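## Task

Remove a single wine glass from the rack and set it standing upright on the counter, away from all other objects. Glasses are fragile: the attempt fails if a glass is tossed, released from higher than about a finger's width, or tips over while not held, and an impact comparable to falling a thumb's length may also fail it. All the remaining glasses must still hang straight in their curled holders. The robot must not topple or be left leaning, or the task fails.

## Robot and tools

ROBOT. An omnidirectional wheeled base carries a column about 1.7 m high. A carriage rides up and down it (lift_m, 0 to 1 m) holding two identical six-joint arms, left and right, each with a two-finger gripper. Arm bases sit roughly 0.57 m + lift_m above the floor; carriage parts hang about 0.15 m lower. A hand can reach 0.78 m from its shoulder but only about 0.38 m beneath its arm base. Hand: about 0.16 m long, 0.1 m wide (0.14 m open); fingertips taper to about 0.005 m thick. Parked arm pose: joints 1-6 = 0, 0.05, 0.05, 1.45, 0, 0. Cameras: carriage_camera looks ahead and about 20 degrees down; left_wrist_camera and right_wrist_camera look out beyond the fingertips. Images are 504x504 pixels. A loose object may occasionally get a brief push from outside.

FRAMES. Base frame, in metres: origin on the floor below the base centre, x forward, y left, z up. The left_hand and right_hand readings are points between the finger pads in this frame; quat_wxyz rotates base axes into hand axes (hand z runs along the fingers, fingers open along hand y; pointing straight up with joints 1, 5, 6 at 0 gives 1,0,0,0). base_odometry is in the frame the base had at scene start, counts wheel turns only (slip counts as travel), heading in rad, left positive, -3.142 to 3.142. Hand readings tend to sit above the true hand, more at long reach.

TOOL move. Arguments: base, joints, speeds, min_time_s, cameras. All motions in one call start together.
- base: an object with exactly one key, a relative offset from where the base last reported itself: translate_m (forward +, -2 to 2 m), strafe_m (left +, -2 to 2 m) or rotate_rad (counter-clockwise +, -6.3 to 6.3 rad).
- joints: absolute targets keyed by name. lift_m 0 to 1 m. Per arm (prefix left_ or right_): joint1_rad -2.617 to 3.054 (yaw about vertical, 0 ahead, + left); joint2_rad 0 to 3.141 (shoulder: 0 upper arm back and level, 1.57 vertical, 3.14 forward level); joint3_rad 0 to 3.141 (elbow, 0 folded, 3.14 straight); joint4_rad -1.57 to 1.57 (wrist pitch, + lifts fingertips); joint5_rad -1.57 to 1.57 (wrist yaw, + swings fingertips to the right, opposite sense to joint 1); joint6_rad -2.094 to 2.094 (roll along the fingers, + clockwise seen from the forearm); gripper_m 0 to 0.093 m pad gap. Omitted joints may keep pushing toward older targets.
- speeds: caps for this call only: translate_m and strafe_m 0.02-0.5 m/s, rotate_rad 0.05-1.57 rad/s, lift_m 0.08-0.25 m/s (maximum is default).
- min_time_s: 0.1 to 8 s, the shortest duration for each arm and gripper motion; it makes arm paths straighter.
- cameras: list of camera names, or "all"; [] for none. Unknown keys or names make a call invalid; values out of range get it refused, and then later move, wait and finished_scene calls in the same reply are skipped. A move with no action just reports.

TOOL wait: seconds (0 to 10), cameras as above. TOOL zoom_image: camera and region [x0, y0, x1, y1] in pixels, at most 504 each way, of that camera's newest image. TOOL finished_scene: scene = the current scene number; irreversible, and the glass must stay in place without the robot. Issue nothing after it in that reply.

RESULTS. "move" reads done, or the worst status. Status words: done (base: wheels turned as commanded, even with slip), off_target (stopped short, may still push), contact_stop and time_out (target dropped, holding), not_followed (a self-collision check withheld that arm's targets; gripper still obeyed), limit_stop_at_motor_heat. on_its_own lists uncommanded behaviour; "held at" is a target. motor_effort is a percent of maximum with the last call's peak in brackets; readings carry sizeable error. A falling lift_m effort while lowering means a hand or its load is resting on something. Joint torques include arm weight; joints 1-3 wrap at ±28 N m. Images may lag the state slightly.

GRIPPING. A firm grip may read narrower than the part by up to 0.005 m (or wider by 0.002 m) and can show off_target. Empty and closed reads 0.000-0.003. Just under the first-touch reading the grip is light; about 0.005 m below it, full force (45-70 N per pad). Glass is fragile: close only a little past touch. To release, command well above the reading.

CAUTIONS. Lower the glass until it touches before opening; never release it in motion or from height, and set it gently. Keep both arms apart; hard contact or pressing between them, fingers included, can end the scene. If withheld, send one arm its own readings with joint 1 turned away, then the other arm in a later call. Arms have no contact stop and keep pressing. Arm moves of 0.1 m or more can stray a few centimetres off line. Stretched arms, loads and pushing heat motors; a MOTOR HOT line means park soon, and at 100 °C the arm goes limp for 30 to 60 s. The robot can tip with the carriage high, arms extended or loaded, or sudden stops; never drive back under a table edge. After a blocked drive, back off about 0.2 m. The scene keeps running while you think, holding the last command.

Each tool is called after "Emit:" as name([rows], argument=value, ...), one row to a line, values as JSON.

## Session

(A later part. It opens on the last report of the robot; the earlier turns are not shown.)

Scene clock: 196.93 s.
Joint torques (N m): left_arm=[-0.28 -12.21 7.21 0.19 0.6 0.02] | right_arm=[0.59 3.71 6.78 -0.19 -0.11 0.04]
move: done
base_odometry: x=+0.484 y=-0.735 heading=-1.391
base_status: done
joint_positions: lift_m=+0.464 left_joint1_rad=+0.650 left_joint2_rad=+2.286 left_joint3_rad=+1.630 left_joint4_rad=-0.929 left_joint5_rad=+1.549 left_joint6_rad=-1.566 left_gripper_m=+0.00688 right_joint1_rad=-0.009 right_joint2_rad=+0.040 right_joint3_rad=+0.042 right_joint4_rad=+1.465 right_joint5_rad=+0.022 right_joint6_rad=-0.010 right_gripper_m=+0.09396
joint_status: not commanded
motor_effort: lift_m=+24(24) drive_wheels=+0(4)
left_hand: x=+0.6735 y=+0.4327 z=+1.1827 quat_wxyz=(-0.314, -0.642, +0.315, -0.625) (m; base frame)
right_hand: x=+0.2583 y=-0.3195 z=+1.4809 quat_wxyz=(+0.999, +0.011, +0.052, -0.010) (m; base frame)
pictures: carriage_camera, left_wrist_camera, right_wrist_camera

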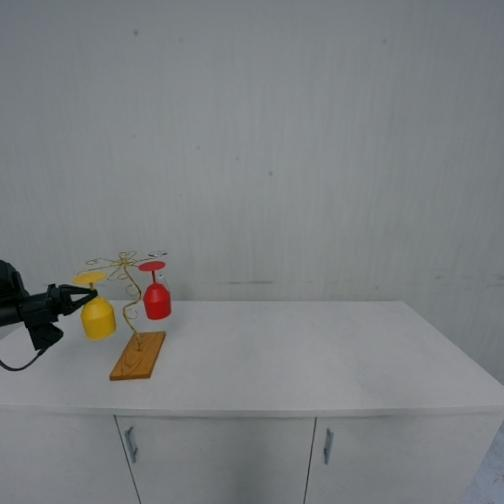

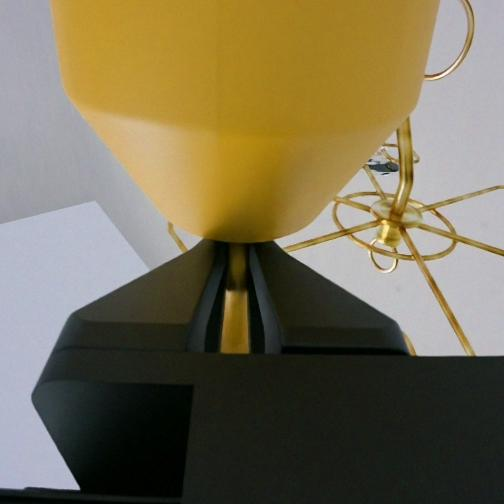

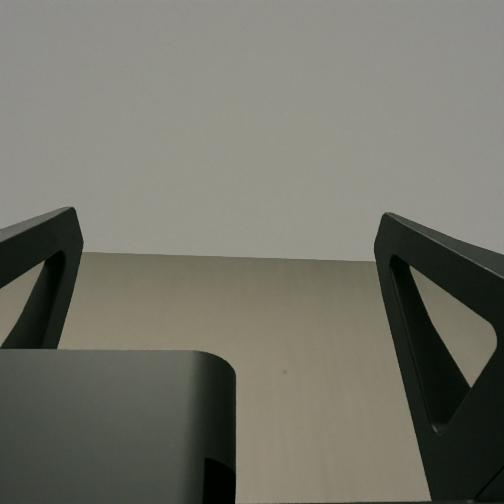

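Emit:
move(base={"translate_m": -0.04}, speeds={"translate_m": 0.02})

Emit:
zoom_image(camera="carriage_camera", region=[30, 200, 190, 360])

Emit:
move(base={"translate_m": -0.06}, speeds={"translate_m": 0.03})

Emit:
zoom_image(camera="carriage_camera", region=[30, 200, 190, 360])

Scene clock: 200.97 s.
Joint torques (N m): left_arm=[-0.35 -12.21 7.15 0.18 0.58 0.04] | right_arm=[0.65 3.84 6.75 -0.12 -0.11 0.03]
move: done
base_odometry: x=+0.477 y=-0.695 heading=-1.391
base_status: done
joint_positions: lift_m=+0.464 left_joint1_rad=+0.649 left_joint2_rad=+2.286 left_joint3_rad=+1.630 left_joint4_rad=-0.929 left_joint5_rad=+1.549 left_joint6_rad=-1.566 left_gripper_m=+0.00688 right_joint1_rad=-0.009 right_joint2_rad=+0.040 right_joint3_rad=+0.042 right_joint4_rad=+1.465 right_joint5_rad=+0.022 right_joint6_rad=-0.010 right_gripper_m=+0.09396
joint_status: not commanded
motor_effort: lift_m=+24(24) drive_wheels=-1(4)
left_hand: x=+0.6736 y=+0.4325 z=+1.1827 quat_wxyz=(-0.314, -0.642, +0.315, -0.625) (m; base frame)
right_hand: x=+0.2583 y=-0.3195 z=+1.4809 quat_wxyz=(+0.999, +0.011, +0.052, -0.010) (m; base frame)
pictures: carriage_camera, left_wrist_camera, right_wrist_camera

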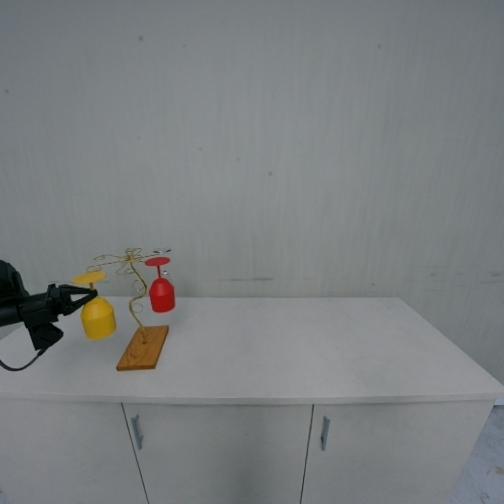

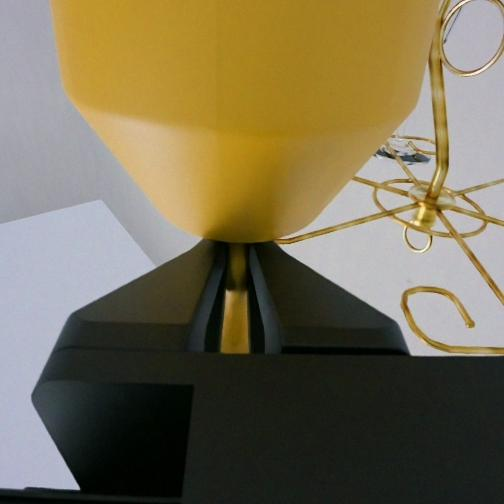

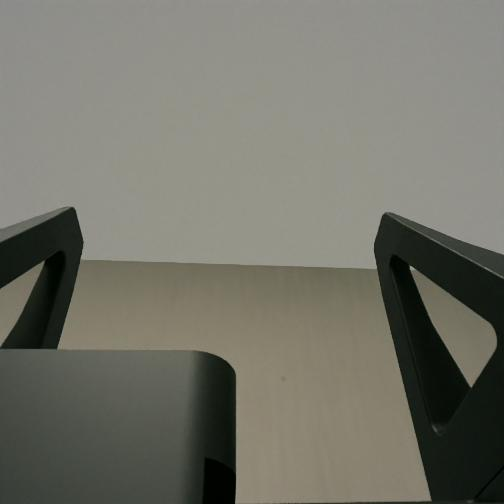

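Scaled by 3.150 from the camera's 504x504 image, which has a finer 720x720 frame.

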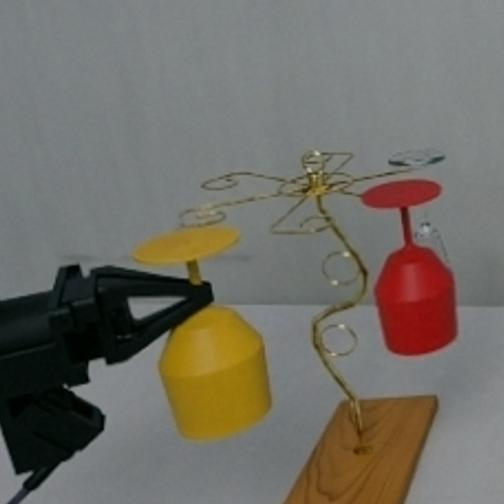

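Scene clock: 203.50 s.
Joint torques (N m): left_arm=[-0.12 -12.27 6.99 0.19 0.6 0.02] | right_arm=[0.59 3.82 6.86 -0.12 -0.11 0.05]
move: done
base_odometry: x=+0.466 y=-0.636 heading=-1.391
base_status: done
joint_positions: lift_m=+0.464 left_joint1_rad=+0.649 left_joint2_rad=+2.286 left_joint3_rad=+1.630 left_joint4_rad=-0.929 left_joint5_rad=+1.549 left_joint6_rad=-1.566 left_gripper_m=+0.00688 right_joint1_rad=-0.009 right_joint2_rad=+0.040 right_joint3_rad=+0.042 right_joint4_rad=+1.465 right_joint5_rad=+0.022 right_joint6_rad=-0.010 right_gripper_m=+0.09396
joint_status: not commanded
motor_effort: lift_m=+24(24) drive_wheels=-1(6)
left_hand: x=+0.6736 y=+0.4324 z=+1.1827 quat_wxyz=(-0.314, -0.642, +0.315, -0.625) (m; base frame)
right_hand: x=+0.2583 y=-0.3195 z=+1.4809 quat_wxyz=(+0.999, +0.011, +0.052, -0.010) (m; base frame)
pictures: carriage_camera, left_wrist_camera, right_wrist_camera

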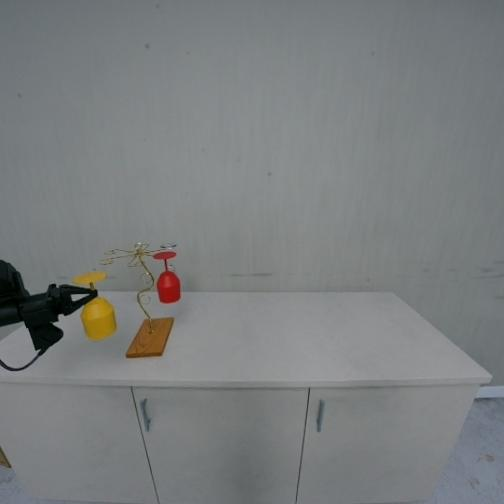

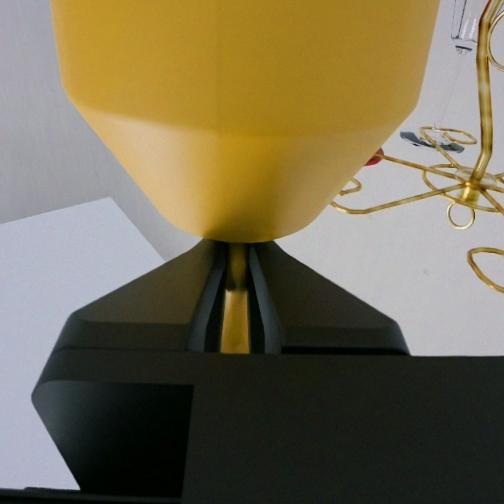

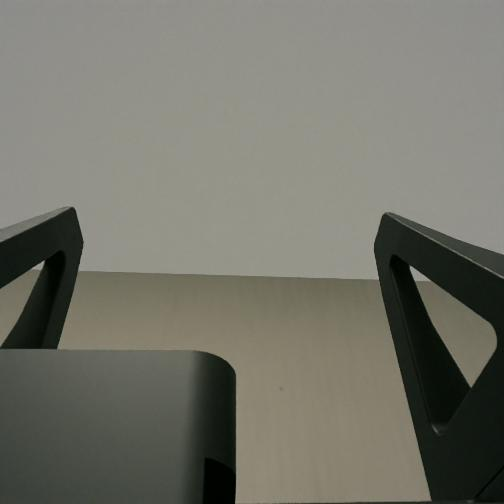

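Scaled by 3.150 from the camera's 504x504 image, which has a finer 720x720 frame.

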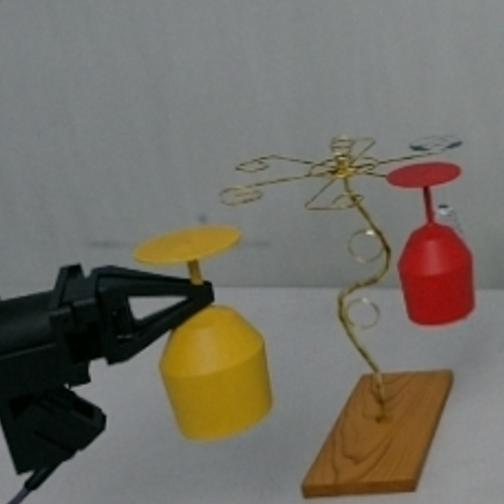

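Emit:
move(base={"translate_m": -0.1}, speeds={"translate_m": 0.05}, cameras=[])

Emit:
move(base={"strafe_m": 0.3}, speeds={"strafe_m": 0.08})

Scene clock: 207.93 s.
Joint torques (N m): left_arm=[-0.34 -12.26 7.05 0.24 0.61 -0.01] | right_arm=[0.61 3.79 6.98 -0.1 -0.11 0.06]
move: done
base_odometry: x=+0.448 y=-0.538 heading=-1.391
base_status: done
joint_positions: lift_m=+0.464 left_joint1_rad=+0.650 left_joint2_rad=+2.286 left_joint3_rad=+1.630 left_joint4_rad=-0.929 left_joint5_rad=+1.549 left_joint6_rad=-1.566 left_gripper_m=+0.00688 right_joint1_rad=-0.009 right_joint2_rad=+0.040 right_joint3_rad=+0.042 right_joint4_rad=+1.465 right_joint5_rad=+0.022 right_joint6_rad=-0.010 right_gripper_m=+0.09396
joint_status: not commanded
motor_effort: lift_m=+24(24) drive_wheels=-1(6)
left_hand: x=+0.6735 y=+0.4327 z=+1.1827 quat_wxyz=(-0.314, -0.642, +0.315, -0.625) (m; base frame)
right_hand: x=+0.2584 y=-0.3195 z=+1.4809 quat_wxyz=(+0.999, +0.011, +0.052, -0.010) (m; base frame)
pictures: none
No camera images: "cameras" was empty.

Scene clock: 212.30 s.
Joint torques (N m): left_arm=[-0.36 -12.36 7.05 0.28 0.62 0.01] | right_arm=[0.55 3.78 6.76 -0.16 -0.11 0.05]
move: done
base_odometry: x=+0.743 y=-0.484 heading=-1.391
base_status: done
joint_positions: lift_m=+0.464 left_joint1_rad=+0.651 left_joint2_rad=+2.286 left_joint3_rad=+1.630 left_joint4_rad=-0.929 left_joint5_rad=+1.549 left_joint6_rad=-1.566 left_gripper_m=+0.00688 right_joint1_rad=-0.009 right_joint2_rad=+0.040 right_joint3_rad=+0.042 right_joint4_rad=+1.465 right_joint5_rad=+0.022 right_joint6_rad=-0.010 right_gripper_m=+0.09396
joint_status: not commanded
motor_effort: lift_m=+24(24) drive_wheels=-3(6)
left_hand: x=+0.6735 y=+0.4330 z=+1.1827 quat_wxyz=(-0.314, -0.642, +0.314, -0.625) (m; base frame)
right_hand: x=+0.2584 y=-0.3195 z=+1.4809 quat_wxyz=(+0.999, +0.011, +0.052, -0.010) (m; base frame)
pictures: carriage_camera, left_wrist_camera, right_wrist_camera

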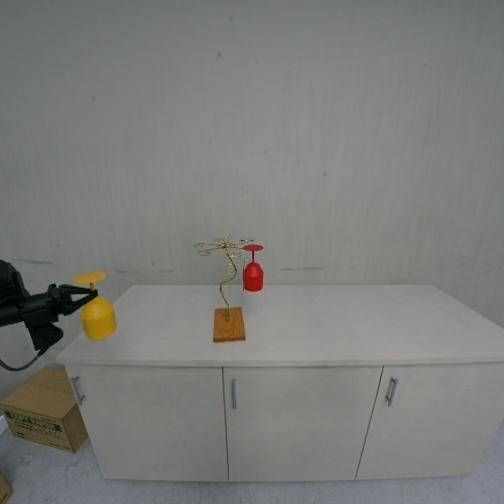

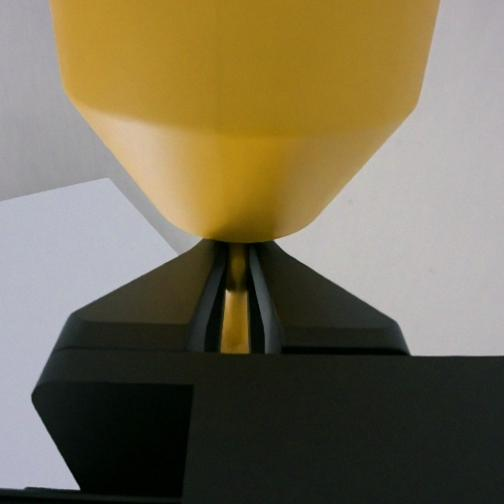

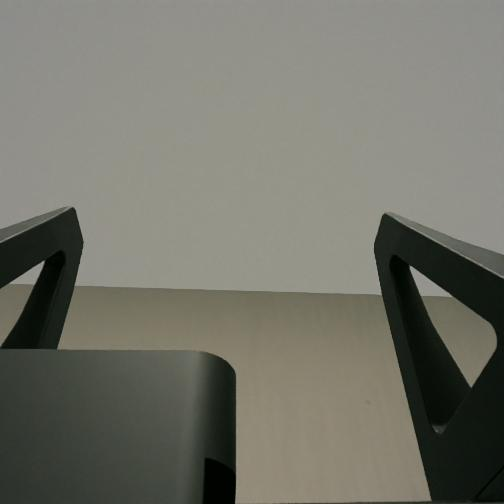

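Emit:
move(base={"strafe_m": 0.25}, joints={"lift_m": 0.58}, speeds={"strafe_m": 0.08, "lift_m": 0.08})

Emit:
move(joints={"left_joint6_rad": -0.05}, min_time_s=6)

Scene clock: 218.97 s.
Joint torques (N m): left_arm=[-0.43 -12.29 7.16 0.21 0.63 0] | right_arm=[0.58 3.82 6.71 -0.1 -0.12 0.05]
move: done
base_odometry: x=+0.989 y=-0.439 heading=-1.391
base_status: done
joint_positions: lift_m=+0.580 left_joint1_rad=+0.652 left_joint2_rad=+2.286 left_joint3_rad=+1.630 left_joint4_rad=-0.930 left_joint5_rad=+1.546 left_joint6_rad=-1.566 left_gripper_m=+0.00688 right_joint1_rad=-0.009 right_joint2_rad=+0.040 right_joint3_rad=+0.042 right_joint4_rad=+1.465 right_joint5_rad=+0.022 right_joint6_rad=-0.010 right_gripper_m=+0.09396
joint_status: all done
motor_effort: lift_m=+23(28) drive_wheels=-3(6)
left_hand: x=+0.6733 y=+0.4335 z=+1.2977 quat_wxyz=(-0.313, -0.643, +0.314, -0.624) (m; base frame)
right_hand: x=+0.2584 y=-0.3195 z=+1.5964 quat_wxyz=(+0.999, +0.011, +0.052, -0.010) (m; base frame)
pictures: carriage_camera, left_wrist_camera, right_wrist_camera

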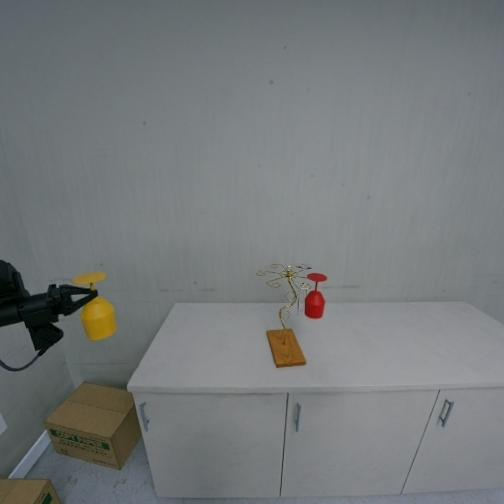

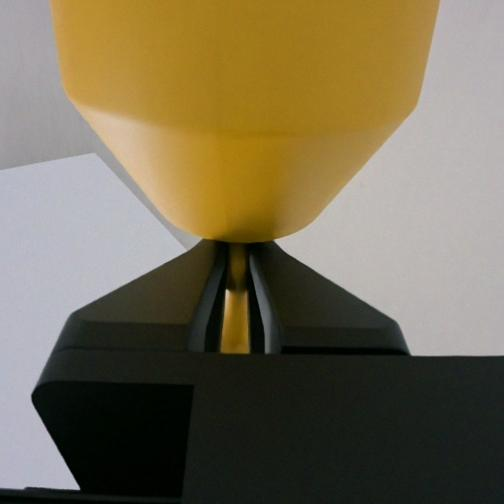

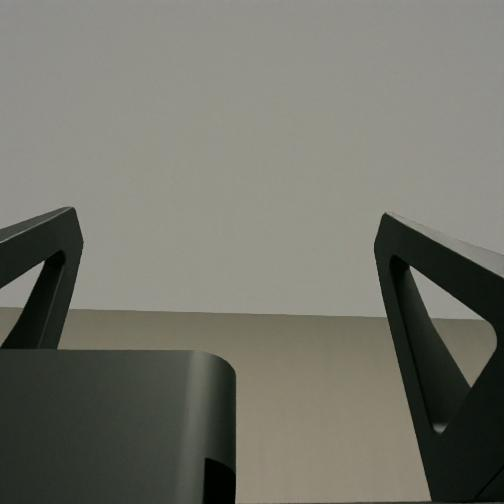

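Scene clock: 225.23 s.
Joint torques (N m): left_arm=[-0.46 -12.31 7.15 0.3 0.6 0.22] | right_arm=[0.61 3.78 6.78 -0.14 -0.11 0.05]
move: done
base_odometry: x=+0.989 y=-0.439 heading=-1.391
base_status: not commanded
joint_positions: lift_m=+0.580 left_joint1_rad=+0.652 left_joint2_rad=+2.286 left_joint3_rad=+1.630 left_joint4_rad=-0.930 left_joint5_rad=+1.546 left_joint6_rad=-0.060 left_gripper_m=+0.00688 right_joint1_rad=-0.009 right_joint2_rad=+0.040 right_joint3_rad=+0.042 right_joint4_rad=+1.465 right_joint5_rad=+0.022 right_joint6_rad=-0.010 right_gripper_m=+0.09396
joint_status: all done
motor_effort: lift_m=+23(24) drive_wheels=-3(3)
left_hand: x=+0.6733 y=+0.4335 z=+1.2977 quat_wxyz=(+0.198, -0.254, +0.669, -0.670) (m; base frame)
right_hand: x=+0.2584 y=-0.3195 z=+1.5964 quat_wxyz=(+0.999, +0.011, +0.052, -0.010) (m; base frame)
pictures: carriage_camera, left_wrist_camera, right_wrist_camera

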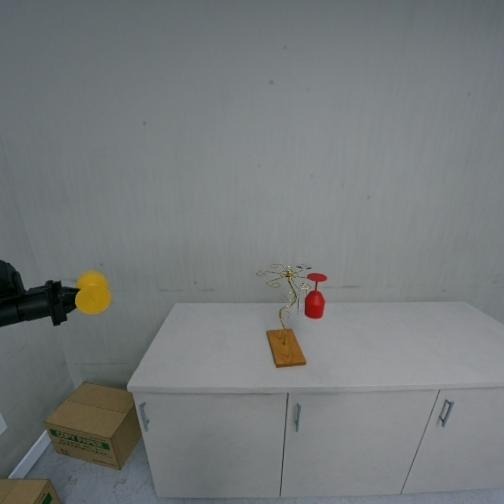

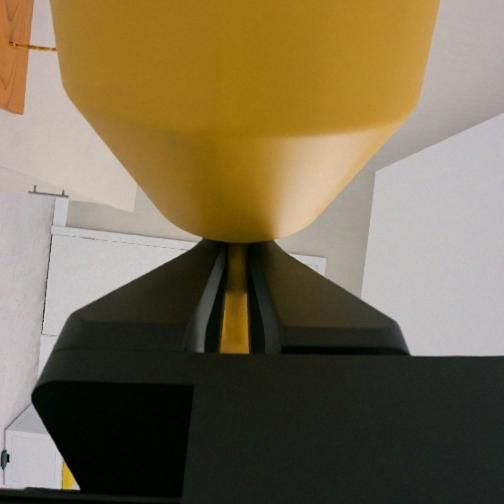

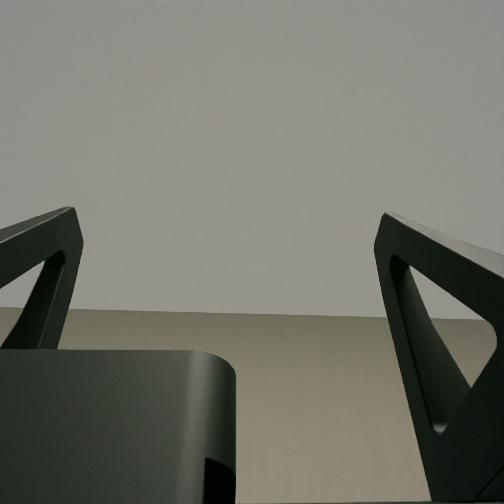

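Emit:
move(joints={"left_joint1_rad": 0.1, "left_joint2_rad": 3.0, "left_joint3_rad": 1.56, "left_joint4_rad": 1.44, "left_joint5_rad": 1.57, "left_joint6_rad": 0}, min_time_s=8)

Emit:
zoom_image(camera="carriage_camera", region=[100, 200, 300, 400])

Scene clock: 234.17 s.
Joint torques (N m): left_arm=[-0.81 -11.32 3.6 1.45 0.05 0.11] | right_arm=[0.65 3.77 6.87 -0.13 -0.1 0.04]
move: done
base_odometry: x=+0.989 y=-0.439 heading=-1.391
base_status: not commanded
joint_positions: lift_m=+0.580 left_joint1_rad=+0.108 left_joint2_rad=+2.980 left_joint3_rad=+1.566 left_joint4_rad=+1.426 left_joint5_rad=+1.546 left_joint6_rad=-0.009 left_gripper_m=+0.00688 right_joint1_rad=-0.009 right_joint2_rad=+0.040 right_joint3_rad=+0.042 right_joint4_rad=+1.465 right_joint5_rad=+0.022 right_joint6_rad=-0.010 right_gripper_m=+0.09396
joint_status: all done
joint sent to its limit — left_joint5_rad, upper limit.
motor_effort: lift_m=+23(24) drive_wheels=-3(3)
left_hand: x=+0.7042 y=+0.1917 z=+1.0895 quat_wxyz=(+0.533, +0.467, +0.531, -0.465) (m; base frame)
right_hand: x=+0.2584 y=-0.3195 z=+1.5964 quat_wxyz=(+0.999, +0.011, +0.052, -0.010) (m; base frame)
pictures: carriage_camera, left_wrist_camera, right_wrist_camera

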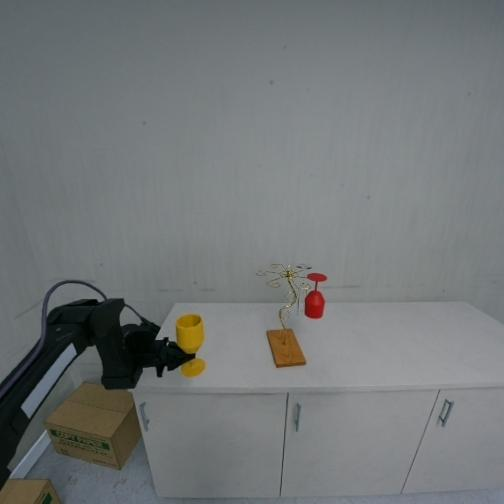

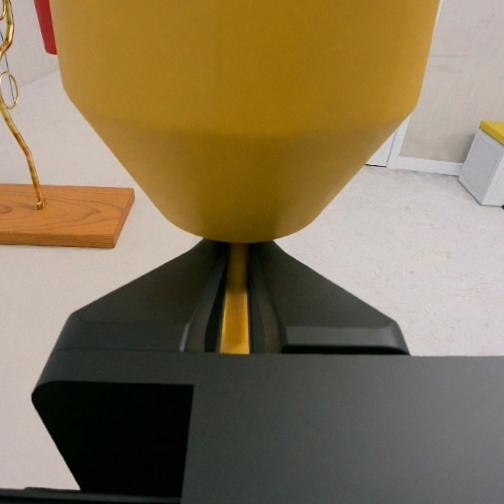

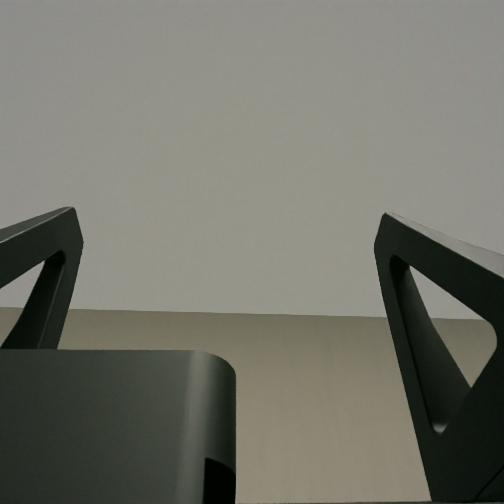

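Scaled by 2.520 from the camera's 504x504 image, which has a finer 720x720 frame.

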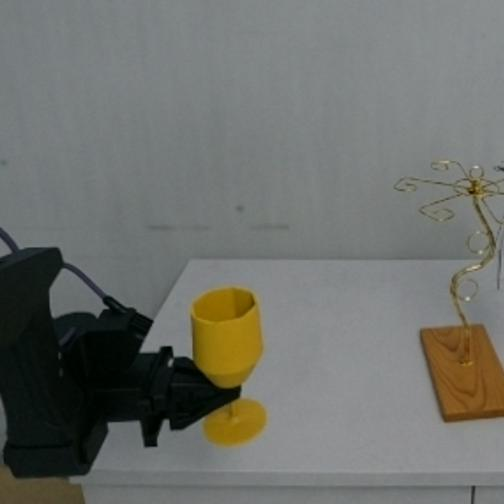

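Emit:
move(base={"translate_m": 0.31}, speeds={"translate_m": 0.08})

Emit:
zoom_image(camera="carriage_camera", region=[100, 200, 350, 450])

Scene clock: 239.87 s.
Joint torques (N m): left_arm=[-0.73 -11.37 3.77 1.46 0.06 0.11] | right_arm=[0.65 3.75 6.83 -0.19 -0.12 0.06]
move: done
base_odometry: x=+1.045 y=-0.744 heading=-1.391
base_status: done
joint_positions: lift_m=+0.580 left_joint1_rad=+0.108 left_joint2_rad=+2.980 left_joint3_rad=+1.565 left_joint4_rad=+1.429 left_joint5_rad=+1.547 left_joint6_rad=-0.008 left_gripper_m=+0.00688 right_joint1_rad=-0.009 right_joint2_rad=+0.040 right_joint3_rad=+0.042 right_joint4_rad=+1.466 right_joint5_rad=+0.022 right_joint6_rad=-0.010 right_gripper_m=+0.09396
joint_status: not commanded
motor_effort: lift_m=+23(24) drive_wheels=+1(7)
left_hand: x=+0.7038 y=+0.1917 z=+1.0893 quat_wxyz=(+0.533, +0.467, +0.531, -0.465) (m; base frame)
right_hand: x=+0.2581 y=-0.3195 z=+1.5964 quat_wxyz=(+0.999, +0.011, +0.051, -0.010) (m; base frame)
pictures: carriage_camera, left_wrist_camera, right_wrist_camera

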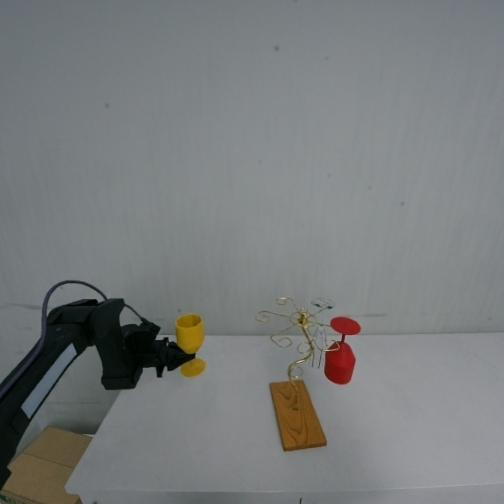

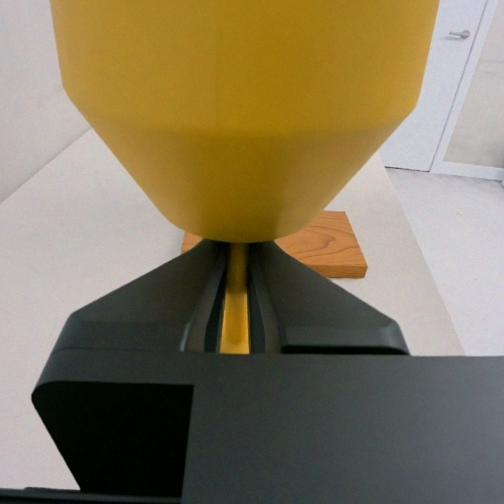

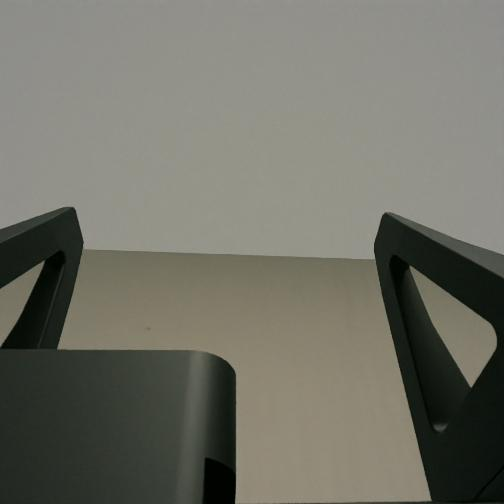

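Scaled by 2.016 from the camera's 504x504 image, which has a finer 720x720 frame.

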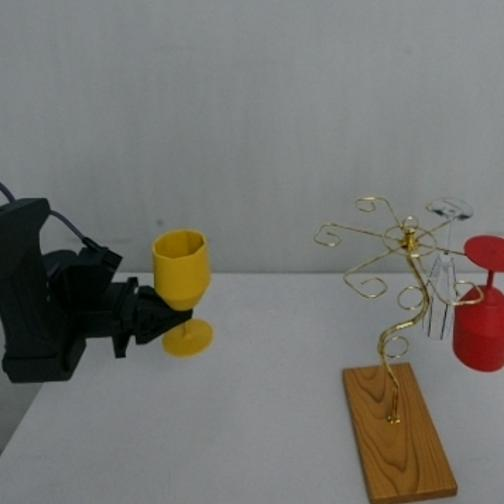

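Emit:
move(joints={"lift_m": 0.45}, speeds={"lift_m": 0.08})

Emit:
zoom_image(camera="carriage_camera", region=[100, 250, 300, 450])

Scene clock: 242.97 s.
Joint torques (N m): left_arm=[-0.73 -11.99 3.82 1.36 0.08 0.12] | right_arm=[0.59 3.75 6.87 -0.19 -0.12 0.06]
move: done
base_odometry: x=+1.045 y=-0.744 heading=-1.391
base_status: not commanded
joint_positions: lift_m=+0.450 left_joint1_rad=+0.108 left_joint2_rad=+2.989 left_joint3_rad=+1.565 left_joint4_rad=+1.435 left_joint5_rad=+1.547 left_joint6_rad=-0.008 left_gripper_m=+0.00688 right_joint1_rad=-0.009 right_joint2_rad=+0.040 right_joint3_rad=+0.042 right_joint4_rad=+1.466 right_joint5_rad=+0.022 right_joint6_rad=-0.010 right_gripper_m=+0.09396
joint_status: all done
motor_effort: lift_m=+20(21) drive_wheels=-4(4)
left_hand: x=+0.7021 y=+0.1915 z=+0.9565 quat_wxyz=(+0.533, +0.466, +0.531, -0.465) (m; base frame)
right_hand: x=+0.2581 y=-0.3195 z=+1.4668 quat_wxyz=(+0.999, +0.011, +0.051, -0.010) (m; base frame)
pictures: carriage_camera, left_wrist_camera, right_wrist_camera

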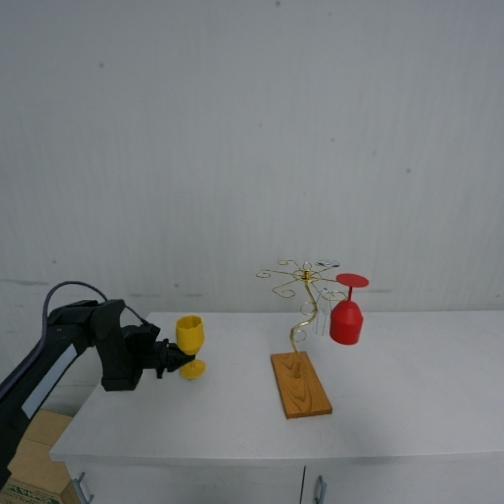

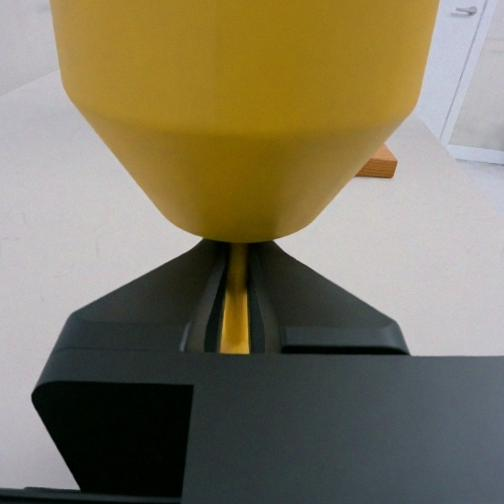

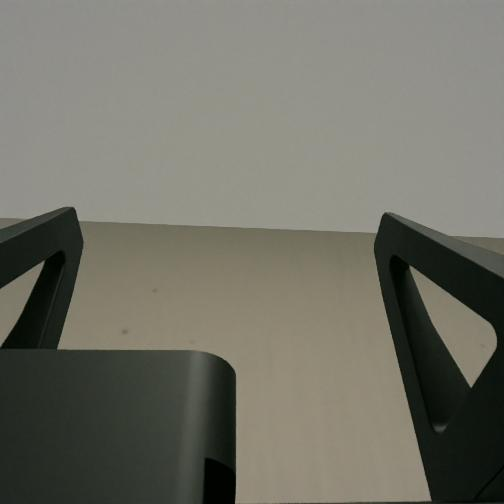

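Scaled by 2.520 from the camera's 504x504 image, which has a finer 720x720 frame.

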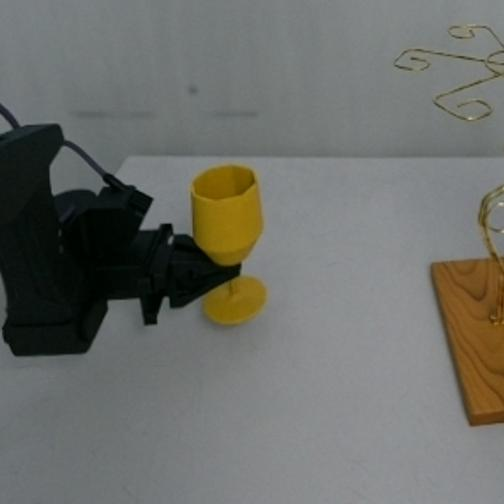

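Emit:
move(joints={"lift_m": 0.437}, speeds={"lift_m": 0.08}, cameras=[])

Emit:
move(joints={"lift_m": 0.431}, speeds={"lift_m": 0.08}, cameras=["carriage_camera", "left_wrist_camera"])

Emit:
zoom_image(camera="carriage_camera", region=[150, 290, 250, 390])

Scene clock: 245.00 s.
Joint torques (N m): left_arm=[-0.87 -12.38 3.82 1.33 0.1 0.12] | right_arm=[0.59 3.82 6.72 -0.13 -0.1 0.05]
move: done
base_odometry: x=+1.045 y=-0.744 heading=-1.391
base_status: not commanded
joint_positions: lift_m=+0.437 left_joint1_rad=+0.108 left_joint2_rad=+2.992 left_joint3_rad=+1.563 left_joint4_rad=+1.435 left_joint5_rad=+1.547 left_joint6_rad=-0.008 left_gripper_m=+0.00688 right_joint1_rad=-0.009 right_joint2_rad=+0.040 right_joint3_rad=+0.042 right_joint4_rad=+1.466 right_joint5_rad=+0.022 right_joint6_rad=-0.010 right_gripper_m=+0.09396
joint_status: all done
motor_effort: lift_m=+20(21) drive_wheels=-4(4)
left_hand: x=+0.7012 y=+0.1914 z=+0.9420 quat_wxyz=(+0.532, +0.466, +0.532, -0.466) (m; base frame)
right_hand: x=+0.2581 y=-0.3195 z=+1.4538 quat_wxyz=(+0.999, +0.011, +0.051, -0.010) (m; base frame)
pictures: none
No camera images: "cameras" was empty.

Scene clock: 245.47 s.
Joint torques (N m): left_arm=[-0.95 -12.62 3.95 1.36 0.06 0.1] | right_arm=[0.61 3.79 6.9 -0.13 -0.11 0.04]
move: done
base_odometry: x=+1.045 y=-0.744 heading=-1.391
base_status: not commanded
joint_positions: lift_m=+0.431 left_joint1_rad=+0.108 left_joint2_rad=+2.996 left_joint3_rad=+1.561 left_joint4_rad=+1.435 left_joint5_rad=+1.547 left_joint6_rad=-0.008 left_gripper_m=+0.00688 right_joint1_rad=-0.009 right_joint2_rad=+0.040 right_joint3_rad=+0.042 right_joint4_rad=+1.466 right_joint5_rad=+0.022 right_joint6_rad=-0.010 right_gripper_m=+0.09396
joint_status: all done
motor_effort: lift_m=+21(21) drive_wheels=-4(4)
left_hand: x=+0.6999 y=+0.1912 z=+0.9338 quat_wxyz=(+0.530, +0.464, +0.534, -0.468) (m; base frame)
right_hand: x=+0.2581 y=-0.3195 z=+1.4478 quat_wxyz=(+0.999, +0.011, +0.051, -0.010) (m; base frame)
pictures: carriage_camera, left_wrist_camera

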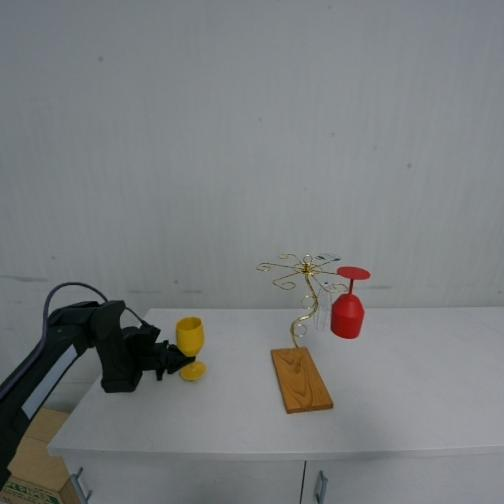

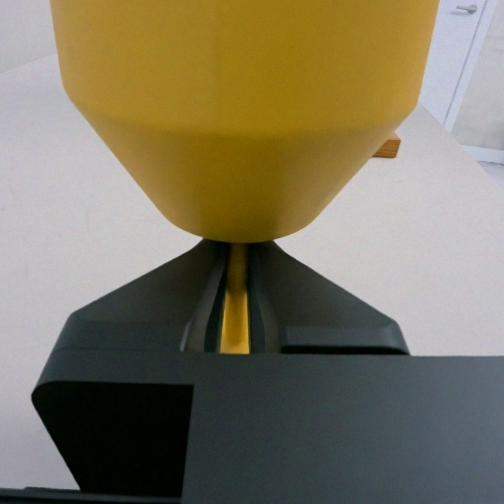

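Scaled by 5.040 from the camera's 504x504 image, which has a finer 720x720 frame.

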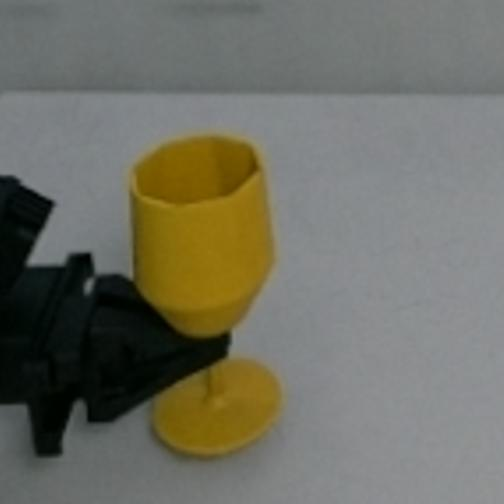

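Emit:
move(joints={"lift_m": 0.428}, speeds={"lift_m": 0.08}, cameras=[])

Emit:
wait(seconds=1, cameras=["carriage_camera"])

Emit:
zoom_image(camera="carriage_camera", region=[150, 290, 250, 390])

Scene clock: 246.97 s.
Joint torques (N m): left_arm=[-0.99 -12.63 3.99 1.39 0.08 0.13] | right_arm=[0.64 3.84 6.83 -0.11 -0.11 0.07]
move: done
base_odometry: x=+1.045 y=-0.744 heading=-1.391
base_status: not commanded
joint_positions: lift_m=+0.428 left_joint1_rad=+0.108 left_joint2_rad=+2.997 left_joint3_rad=+1.560 left_joint4_rad=+1.434 left_joint5_rad=+1.547 left_joint6_rad=-0.008 left_gripper_m=+0.00688 right_joint1_rad=-0.009 right_joint2_rad=+0.040 right_joint3_rad=+0.042 right_joint4_rad=+1.466 right_joint5_rad=+0.022 right_joint6_rad=-0.010 right_gripper_m=+0.09396
joint_status: all done
motor_effort: lift_m=+20(20) drive_wheels=-3(4)
left_hand: x=+0.6994 y=+0.1912 z=+0.9301 quat_wxyz=(+0.529, +0.463, +0.534, -0.469) (m; base frame)
right_hand: x=+0.2581 y=-0.3195 z=+1.4449 quat_wxyz=(+0.999, +0.011, +0.051, -0.010) (m; base frame)
pictures: none
No camera images: "cameras" was empty.

Scene clock: 247.97 s.
Joint torques (N m): left_arm=[-0.84 -12.71 4.05 1.37 0.06 0.11] | right_arm=[0.61 3.79 6.63 -0.17 -0.12 0.04]
base_odometry: x=+1.045 y=-0.744 heading=-1.391
base_status: not commanded
joint_positions: lift_m=+0.428 left_joint1_rad=+0.108 left_joint2_rad=+2.997 left_joint3_rad=+1.560 left_joint4_rad=+1.434 left_joint5_rad=+1.547 left_joint6_rad=-0.008 left_gripper_m=+0.00688 right_joint1_rad=-0.009 right_joint2_rad=+0.040 right_joint3_rad=+0.042 right_joint4_rad=+1.466 right_joint5_rad=+0.022 right_joint6_rad=-0.010 right_gripper_m=+0.09396
joint_status: all done
motor_effort: lift_m=+20(20) drive_wheels=+1(4)
left_hand: x=+0.6994 y=+0.1912 z=+0.9301 quat_wxyz=(+0.529, +0.463, +0.534, -0.469) (m; base frame)
right_hand: x=+0.2581 y=-0.3195 z=+1.4449 quat_wxyz=(+0.999, +0.011, +0.051, -0.010) (m; base frame)
wait: 1.00 s; at rest by 0.27 s
pictures: carriage_camera

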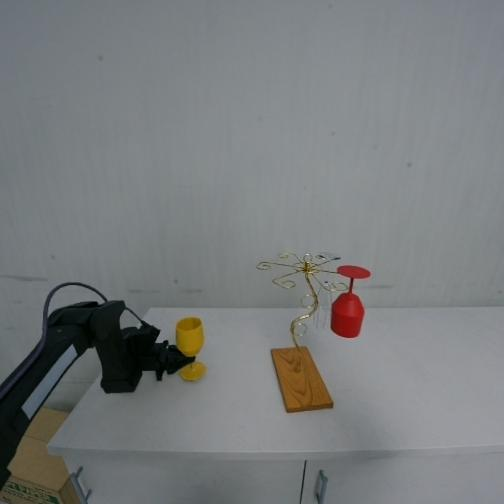

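Scaled by 5.040 from the camera's 504x504 image, which has a finer 720x720 frame.

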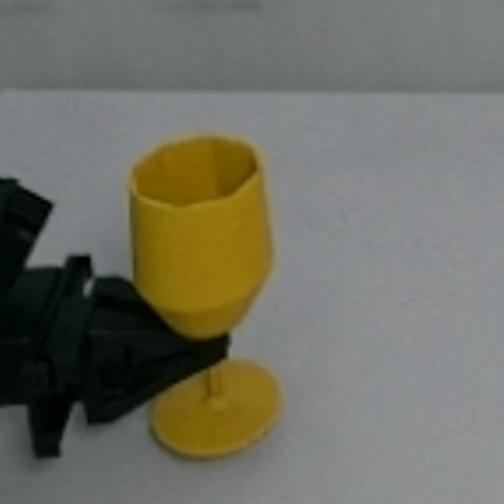

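Emit:
move(joints={"lift_m": 0.425}, speeds={"lift_m": 0.08}, cameras=[])

Emit:
wait(seconds=0.6, cameras=["carriage_camera"])

Emit:
zoom_image(camera="carriage_camera", region=[150, 290, 250, 390])

Scene clock: 249.90 s.
Joint torques (N m): left_arm=[-0.76 -12.88 4.1 1.4 0.06 0.13] | right_arm=[0.61 3.74 6.8 -0.1 -0.13 0.05]
move: done
base_odometry: x=+1.045 y=-0.744 heading=-1.391
base_status: not commanded
joint_positions: lift_m=+0.425 left_joint1_rad=+0.108 left_joint2_rad=+2.998 left_joint3_rad=+1.560 left_joint4_rad=+1.434 left_joint5_rad=+1.547 left_joint6_rad=-0.008 left_gripper_m=+0.00688 right_joint1_rad=-0.009 right_joint2_rad=+0.040 right_joint3_rad=+0.042 right_joint4_rad=+1.466 right_joint5_rad=+0.022 right_joint6_rad=-0.010 right_gripper_m=+0.09396
joint_status: all done
motor_effort: lift_m=+20(21) drive_wheels=+1(4)
left_hand: x=+0.6990 y=+0.1912 z=+0.9265 quat_wxyz=(+0.529, +0.463, +0.535, -0.469) (m; base frame)
right_hand: x=+0.2581 y=-0.3195 z=+1.4419 quat_wxyz=(+0.999, +0.011, +0.051, -0.010) (m; base frame)
pictures: none
No camera images: "cameras" was empty.

Scene clock: 250.50 s.
Joint torques (N m): left_arm=[-0.94 -12.67 4.1 1.35 0.04 0.17] | right_arm=[0.59 3.77 6.79 -0.14 -0.11 0.03]
base_odometry: x=+1.045 y=-0.744 heading=-1.391
base_status: not commanded
joint_positions: lift_m=+0.425 left_joint1_rad=+0.108 left_joint2_rad=+2.998 left_joint3_rad=+1.560 left_joint4_rad=+1.434 left_joint5_rad=+1.547 left_joint6_rad=-0.008 left_gripper_m=+0.00688 right_joint1_rad=-0.009 right_joint2_rad=+0.040 right_joint3_rad=+0.042 right_joint4_rad=+1.466 right_joint5_rad=+0.022 right_joint6_rad=-0.010 right_gripper_m=+0.09396
joint_status: all done
motor_effort: lift_m=+20(21) drive_wheels=+1(4)
left_hand: x=+0.6990 y=+0.1912 z=+0.9265 quat_wxyz=(+0.529, +0.463, +0.535, -0.469) (m; base frame)
right_hand: x=+0.2581 y=-0.3195 z=+1.4419 quat_wxyz=(+0.999, +0.011, +0.051, -0.010) (m; base frame)
wait: 0.60 s; at rest by 0.27 s
pictures: carriage_camera

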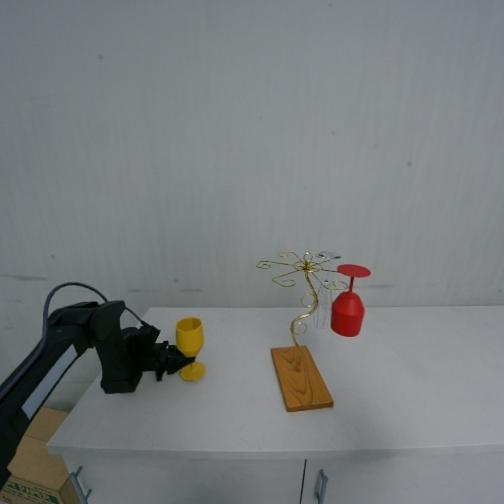

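Scaled by 5.040 from the camera's 504x504 image, which has a finer 720x720 frame.

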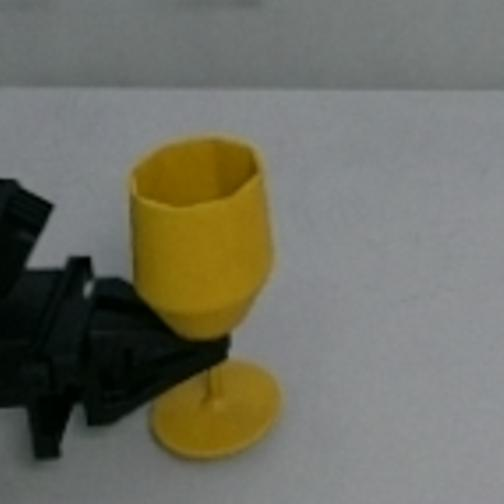

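Emit:
move(joints={"lift_m": 0.4225}, speeds={"lift_m": 0.08}, cameras=[])

Emit:
wait(seconds=0.6, cameras=["carriage_camera"])

Scene clock: 251.63 s.
Joint torques (N m): left_arm=[-0.85 -12.86 4.22 1.37 0.06 0.13] | right_arm=[0.62 3.84 6.86 -0.11 -0.12 0.04]
move: done
base_odometry: x=+1.045 y=-0.744 heading=-1.391
base_status: not commanded
joint_positions: lift_m=+0.423 left_joint1_rad=+0.108 left_joint2_rad=+2.999 left_joint3_rad=+1.560 left_joint4_rad=+1.434 left_joint5_rad=+1.547 left_joint6_rad=-0.008 left_gripper_m=+0.00688 right_joint1_rad=-0.009 right_joint2_rad=+0.040 right_joint3_rad=+0.042 right_joint4_rad=+1.466 right_joint5_rad=+0.022 right_joint6_rad=-0.010 right_gripper_m=+0.09396
joint_status: all done
motor_effort: lift_m=+20(21) drive_wheels=+1(4)
left_hand: x=+0.6987 y=+0.1911 z=+0.9236 quat_wxyz=(+0.529, +0.462, +0.535, -0.470) (m; base frame)
right_hand: x=+0.2581 y=-0.3195 z=+1.4394 quat_wxyz=(+0.999, +0.011, +0.051, -0.010) (m; base frame)
pictures: none
No camera images: "cameras" was empty.

Scene clock: 252.23 s.
Joint torques (N m): left_arm=[-0.87 -12.89 3.95 1.37 0.06 0.13] | right_arm=[0.62 3.74 6.82 -0.16 -0.1 0.03]
base_odometry: x=+1.045 y=-0.744 heading=-1.391
base_status: not commanded
joint_positions: lift_m=+0.423 left_joint1_rad=+0.108 left_joint2_rad=+2.999 left_joint3_rad=+1.560 left_joint4_rad=+1.434 left_joint5_rad=+1.547 left_joint6_rad=-0.008 left_gripper_m=+0.00688 right_joint1_rad=-0.009 right_joint2_rad=+0.040 right_joint3_rad=+0.042 right_joint4_rad=+1.466 right_joint5_rad=+0.022 right_joint6_rad=-0.010 right_gripper_m=+0.09396
joint_status: all done
motor_effort: lift_m=+20(21) drive_wheels=+1(4)
left_hand: x=+0.6987 y=+0.1911 z=+0.9236 quat_wxyz=(+0.529, +0.462, +0.535, -0.470) (m; base frame)
right_hand: x=+0.2581 y=-0.3195 z=+1.4394 quat_wxyz=(+0.999, +0.011, +0.051, -0.010) (m; base frame)
wait: 0.60 s; at rest by 0.27 s
pictures: carriage_camera

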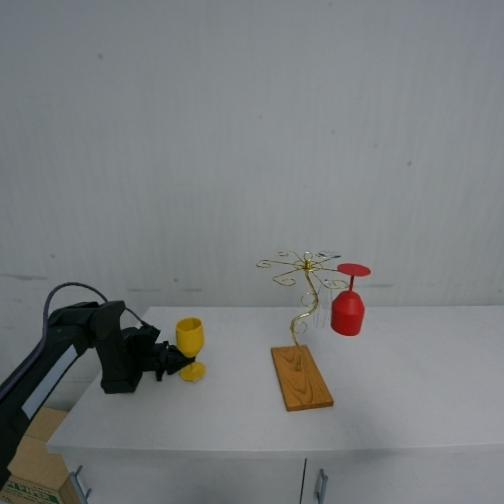

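Emit:
move(joints={"lift_m": 0.4205}, speeds={"lift_m": 0.08}, cameras=[])

Emit:
wait(seconds=0.6, cameras=["carriage_camera"])

Emit:
zoom_image(camera="carriage_camera", region=[150, 290, 250, 390])

Scene clock: 254.00 s.
Joint torques (N m): left_arm=[-0.85 -12.88 4.14 1.34 0.05 0.14] | right_arm=[0.68 3.77 6.8 -0.14 -0.11 0.05]
move: done
base_odometry: x=+1.045 y=-0.744 heading=-1.391
base_status: not commanded
joint_positions: lift_m=+0.421 left_joint1_rad=+0.108 left_joint2_rad=+2.999 left_joint3_rad=+1.560 left_joint4_rad=+1.434 left_joint5_rad=+1.547 left_joint6_rad=-0.008 left_gripper_m=+0.00688 right_joint1_rad=-0.009 right_joint2_rad=+0.040 right_joint3_rad=+0.042 right_joint4_rad=+1.466 right_joint5_rad=+0.022 right_joint6_rad=-0.010 right_gripper_m=+0.09396
joint_status: all done
motor_effort: lift_m=+19(20) drive_wheels=+1(4)
left_hand: x=+0.6987 y=+0.1911 z=+0.9216 quat_wxyz=(+0.528, +0.462, +0.535, -0.470) (m; base frame)
right_hand: x=+0.2581 y=-0.3195 z=+1.4374 quat_wxyz=(+0.999, +0.011, +0.051, -0.010) (m; base frame)
pictures: none
No camera images: "cameras" was empty.

Scene clock: 254.60 s.
Joint torques (N m): left_arm=[-0.9 -12.83 4.05 1.38 0.05 0.12] | right_arm=[0.65 3.75 6.78 -0.13 -0.11 0.05]
base_odometry: x=+1.045 y=-0.744 heading=-1.391
base_status: not commanded
joint_positions: lift_m=+0.421 left_joint1_rad=+0.108 left_joint2_rad=+2.999 left_joint3_rad=+1.560 left_joint4_rad=+1.434 left_joint5_rad=+1.547 left_joint6_rad=-0.008 left_gripper_m=+0.00688 right_joint1_rad=-0.009 right_joint2_rad=+0.040 right_joint3_rad=+0.042 right_joint4_rad=+1.466 right_joint5_rad=+0.022 right_joint6_rad=-0.010 right_gripper_m=+0.09396
joint_status: all done
motor_effort: lift_m=+20(20) drive_wheels=+1(4)
left_hand: x=+0.6987 y=+0.1911 z=+0.9216 quat_wxyz=(+0.528, +0.462, +0.535, -0.470) (m; base frame)
right_hand: x=+0.2581 y=-0.3195 z=+1.4374 quat_wxyz=(+0.999, +0.011, +0.051, -0.010) (m; base frame)
wait: 0.60 s; at rest by 0.27 s
pictures: carriage_camera

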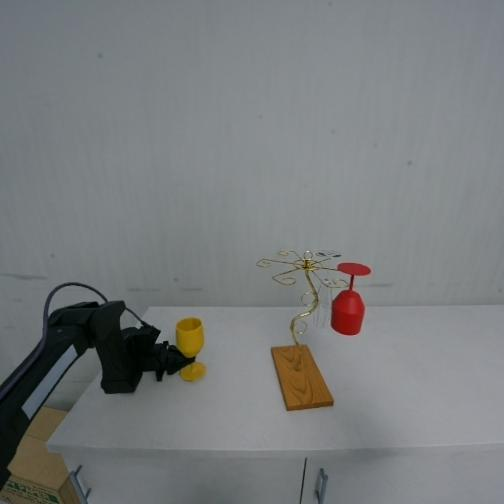

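Scaled by 5.040 from the camera's 504x504 image, which has a finer 720x720 frame.

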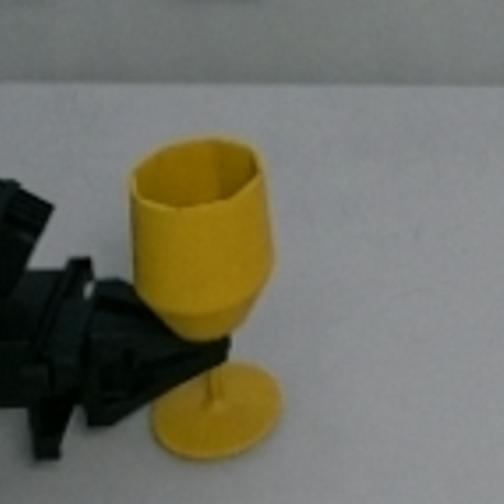

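Emit:
move(joints={"lift_m": 0.4185}, speeds={"lift_m": 0.08}, cameras=[])

Emit:
wait(seconds=0.6, cameras=["carriage_camera"])

Scene clock: 255.77 s.
Joint torques (N m): left_arm=[-0.85 -12.68 4 1.34 0.03 0.14] | right_arm=[0.61 3.84 6.87 -0.13 -0.11 0.03]
move: done
base_odometry: x=+1.045 y=-0.744 heading=-1.391
base_status: not commanded
joint_positions: lift_m=+0.419 left_joint1_rad=+0.108 left_joint2_rad=+3.000 left_joint3_rad=+1.560 left_joint4_rad=+1.434 left_joint5_rad=+1.548 left_joint6_rad=-0.008 left_gripper_m=+0.00687 right_joint1_rad=-0.009 right_joint2_rad=+0.040 right_joint3_rad=+0.042 right_joint4_rad=+1.466 right_joint5_rad=+0.022 right_joint6_rad=-0.010 right_gripper_m=+0.09396
joint_status: all done
motor_effort: lift_m=+19(20) drive_wheels=+1(4)
left_hand: x=+0.6986 y=+0.1911 z=+0.9194 quat_wxyz=(+0.528, +0.462, +0.535, -0.470) (m; base frame)
right_hand: x=+0.2581 y=-0.3195 z=+1.4354 quat_wxyz=(+0.999, +0.011, +0.051, -0.010) (m; base frame)
pictures: none
No camera images: "cameras" was empty.

Scene clock: 256.37 s.
Joint torques (N m): left_arm=[-0.96 -12.94 3.99 1.37 0.05 0.14] | right_arm=[0.62 3.81 6.91 -0.11 -0.1 0.05]
base_odometry: x=+1.045 y=-0.744 heading=-1.391
base_status: not commanded
joint_positions: lift_m=+0.419 left_joint1_rad=+0.108 left_joint2_rad=+3.000 left_joint3_rad=+1.560 left_joint4_rad=+1.434 left_joint5_rad=+1.548 left_joint6_rad=-0.008 left_gripper_m=+0.00687 right_joint1_rad=-0.009 right_joint2_rad=+0.040 right_joint3_rad=+0.042 right_joint4_rad=+1.466 right_joint5_rad=+0.022 right_joint6_rad=-0.010 right_gripper_m=+0.09396
joint_status: all done
motor_effort: lift_m=+20(20) drive_wheels=+1(4)
left_hand: x=+0.6986 y=+0.1911 z=+0.9194 quat_wxyz=(+0.528, +0.462, +0.535, -0.470) (m; base frame)
right_hand: x=+0.2581 y=-0.3195 z=+1.4354 quat_wxyz=(+0.999, +0.011, +0.051, -0.010) (m; base frame)
wait: 0.60 s; at rest by 0.27 s
pictures: carriage_camera

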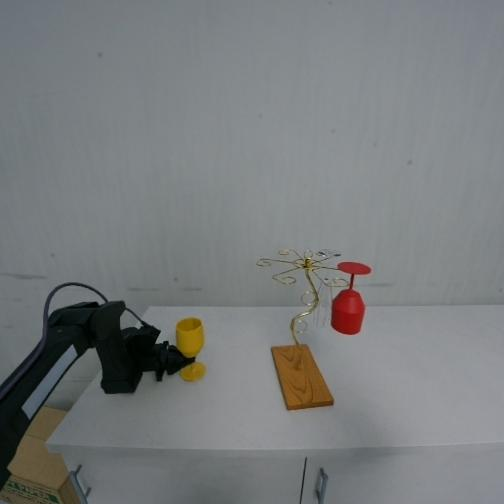

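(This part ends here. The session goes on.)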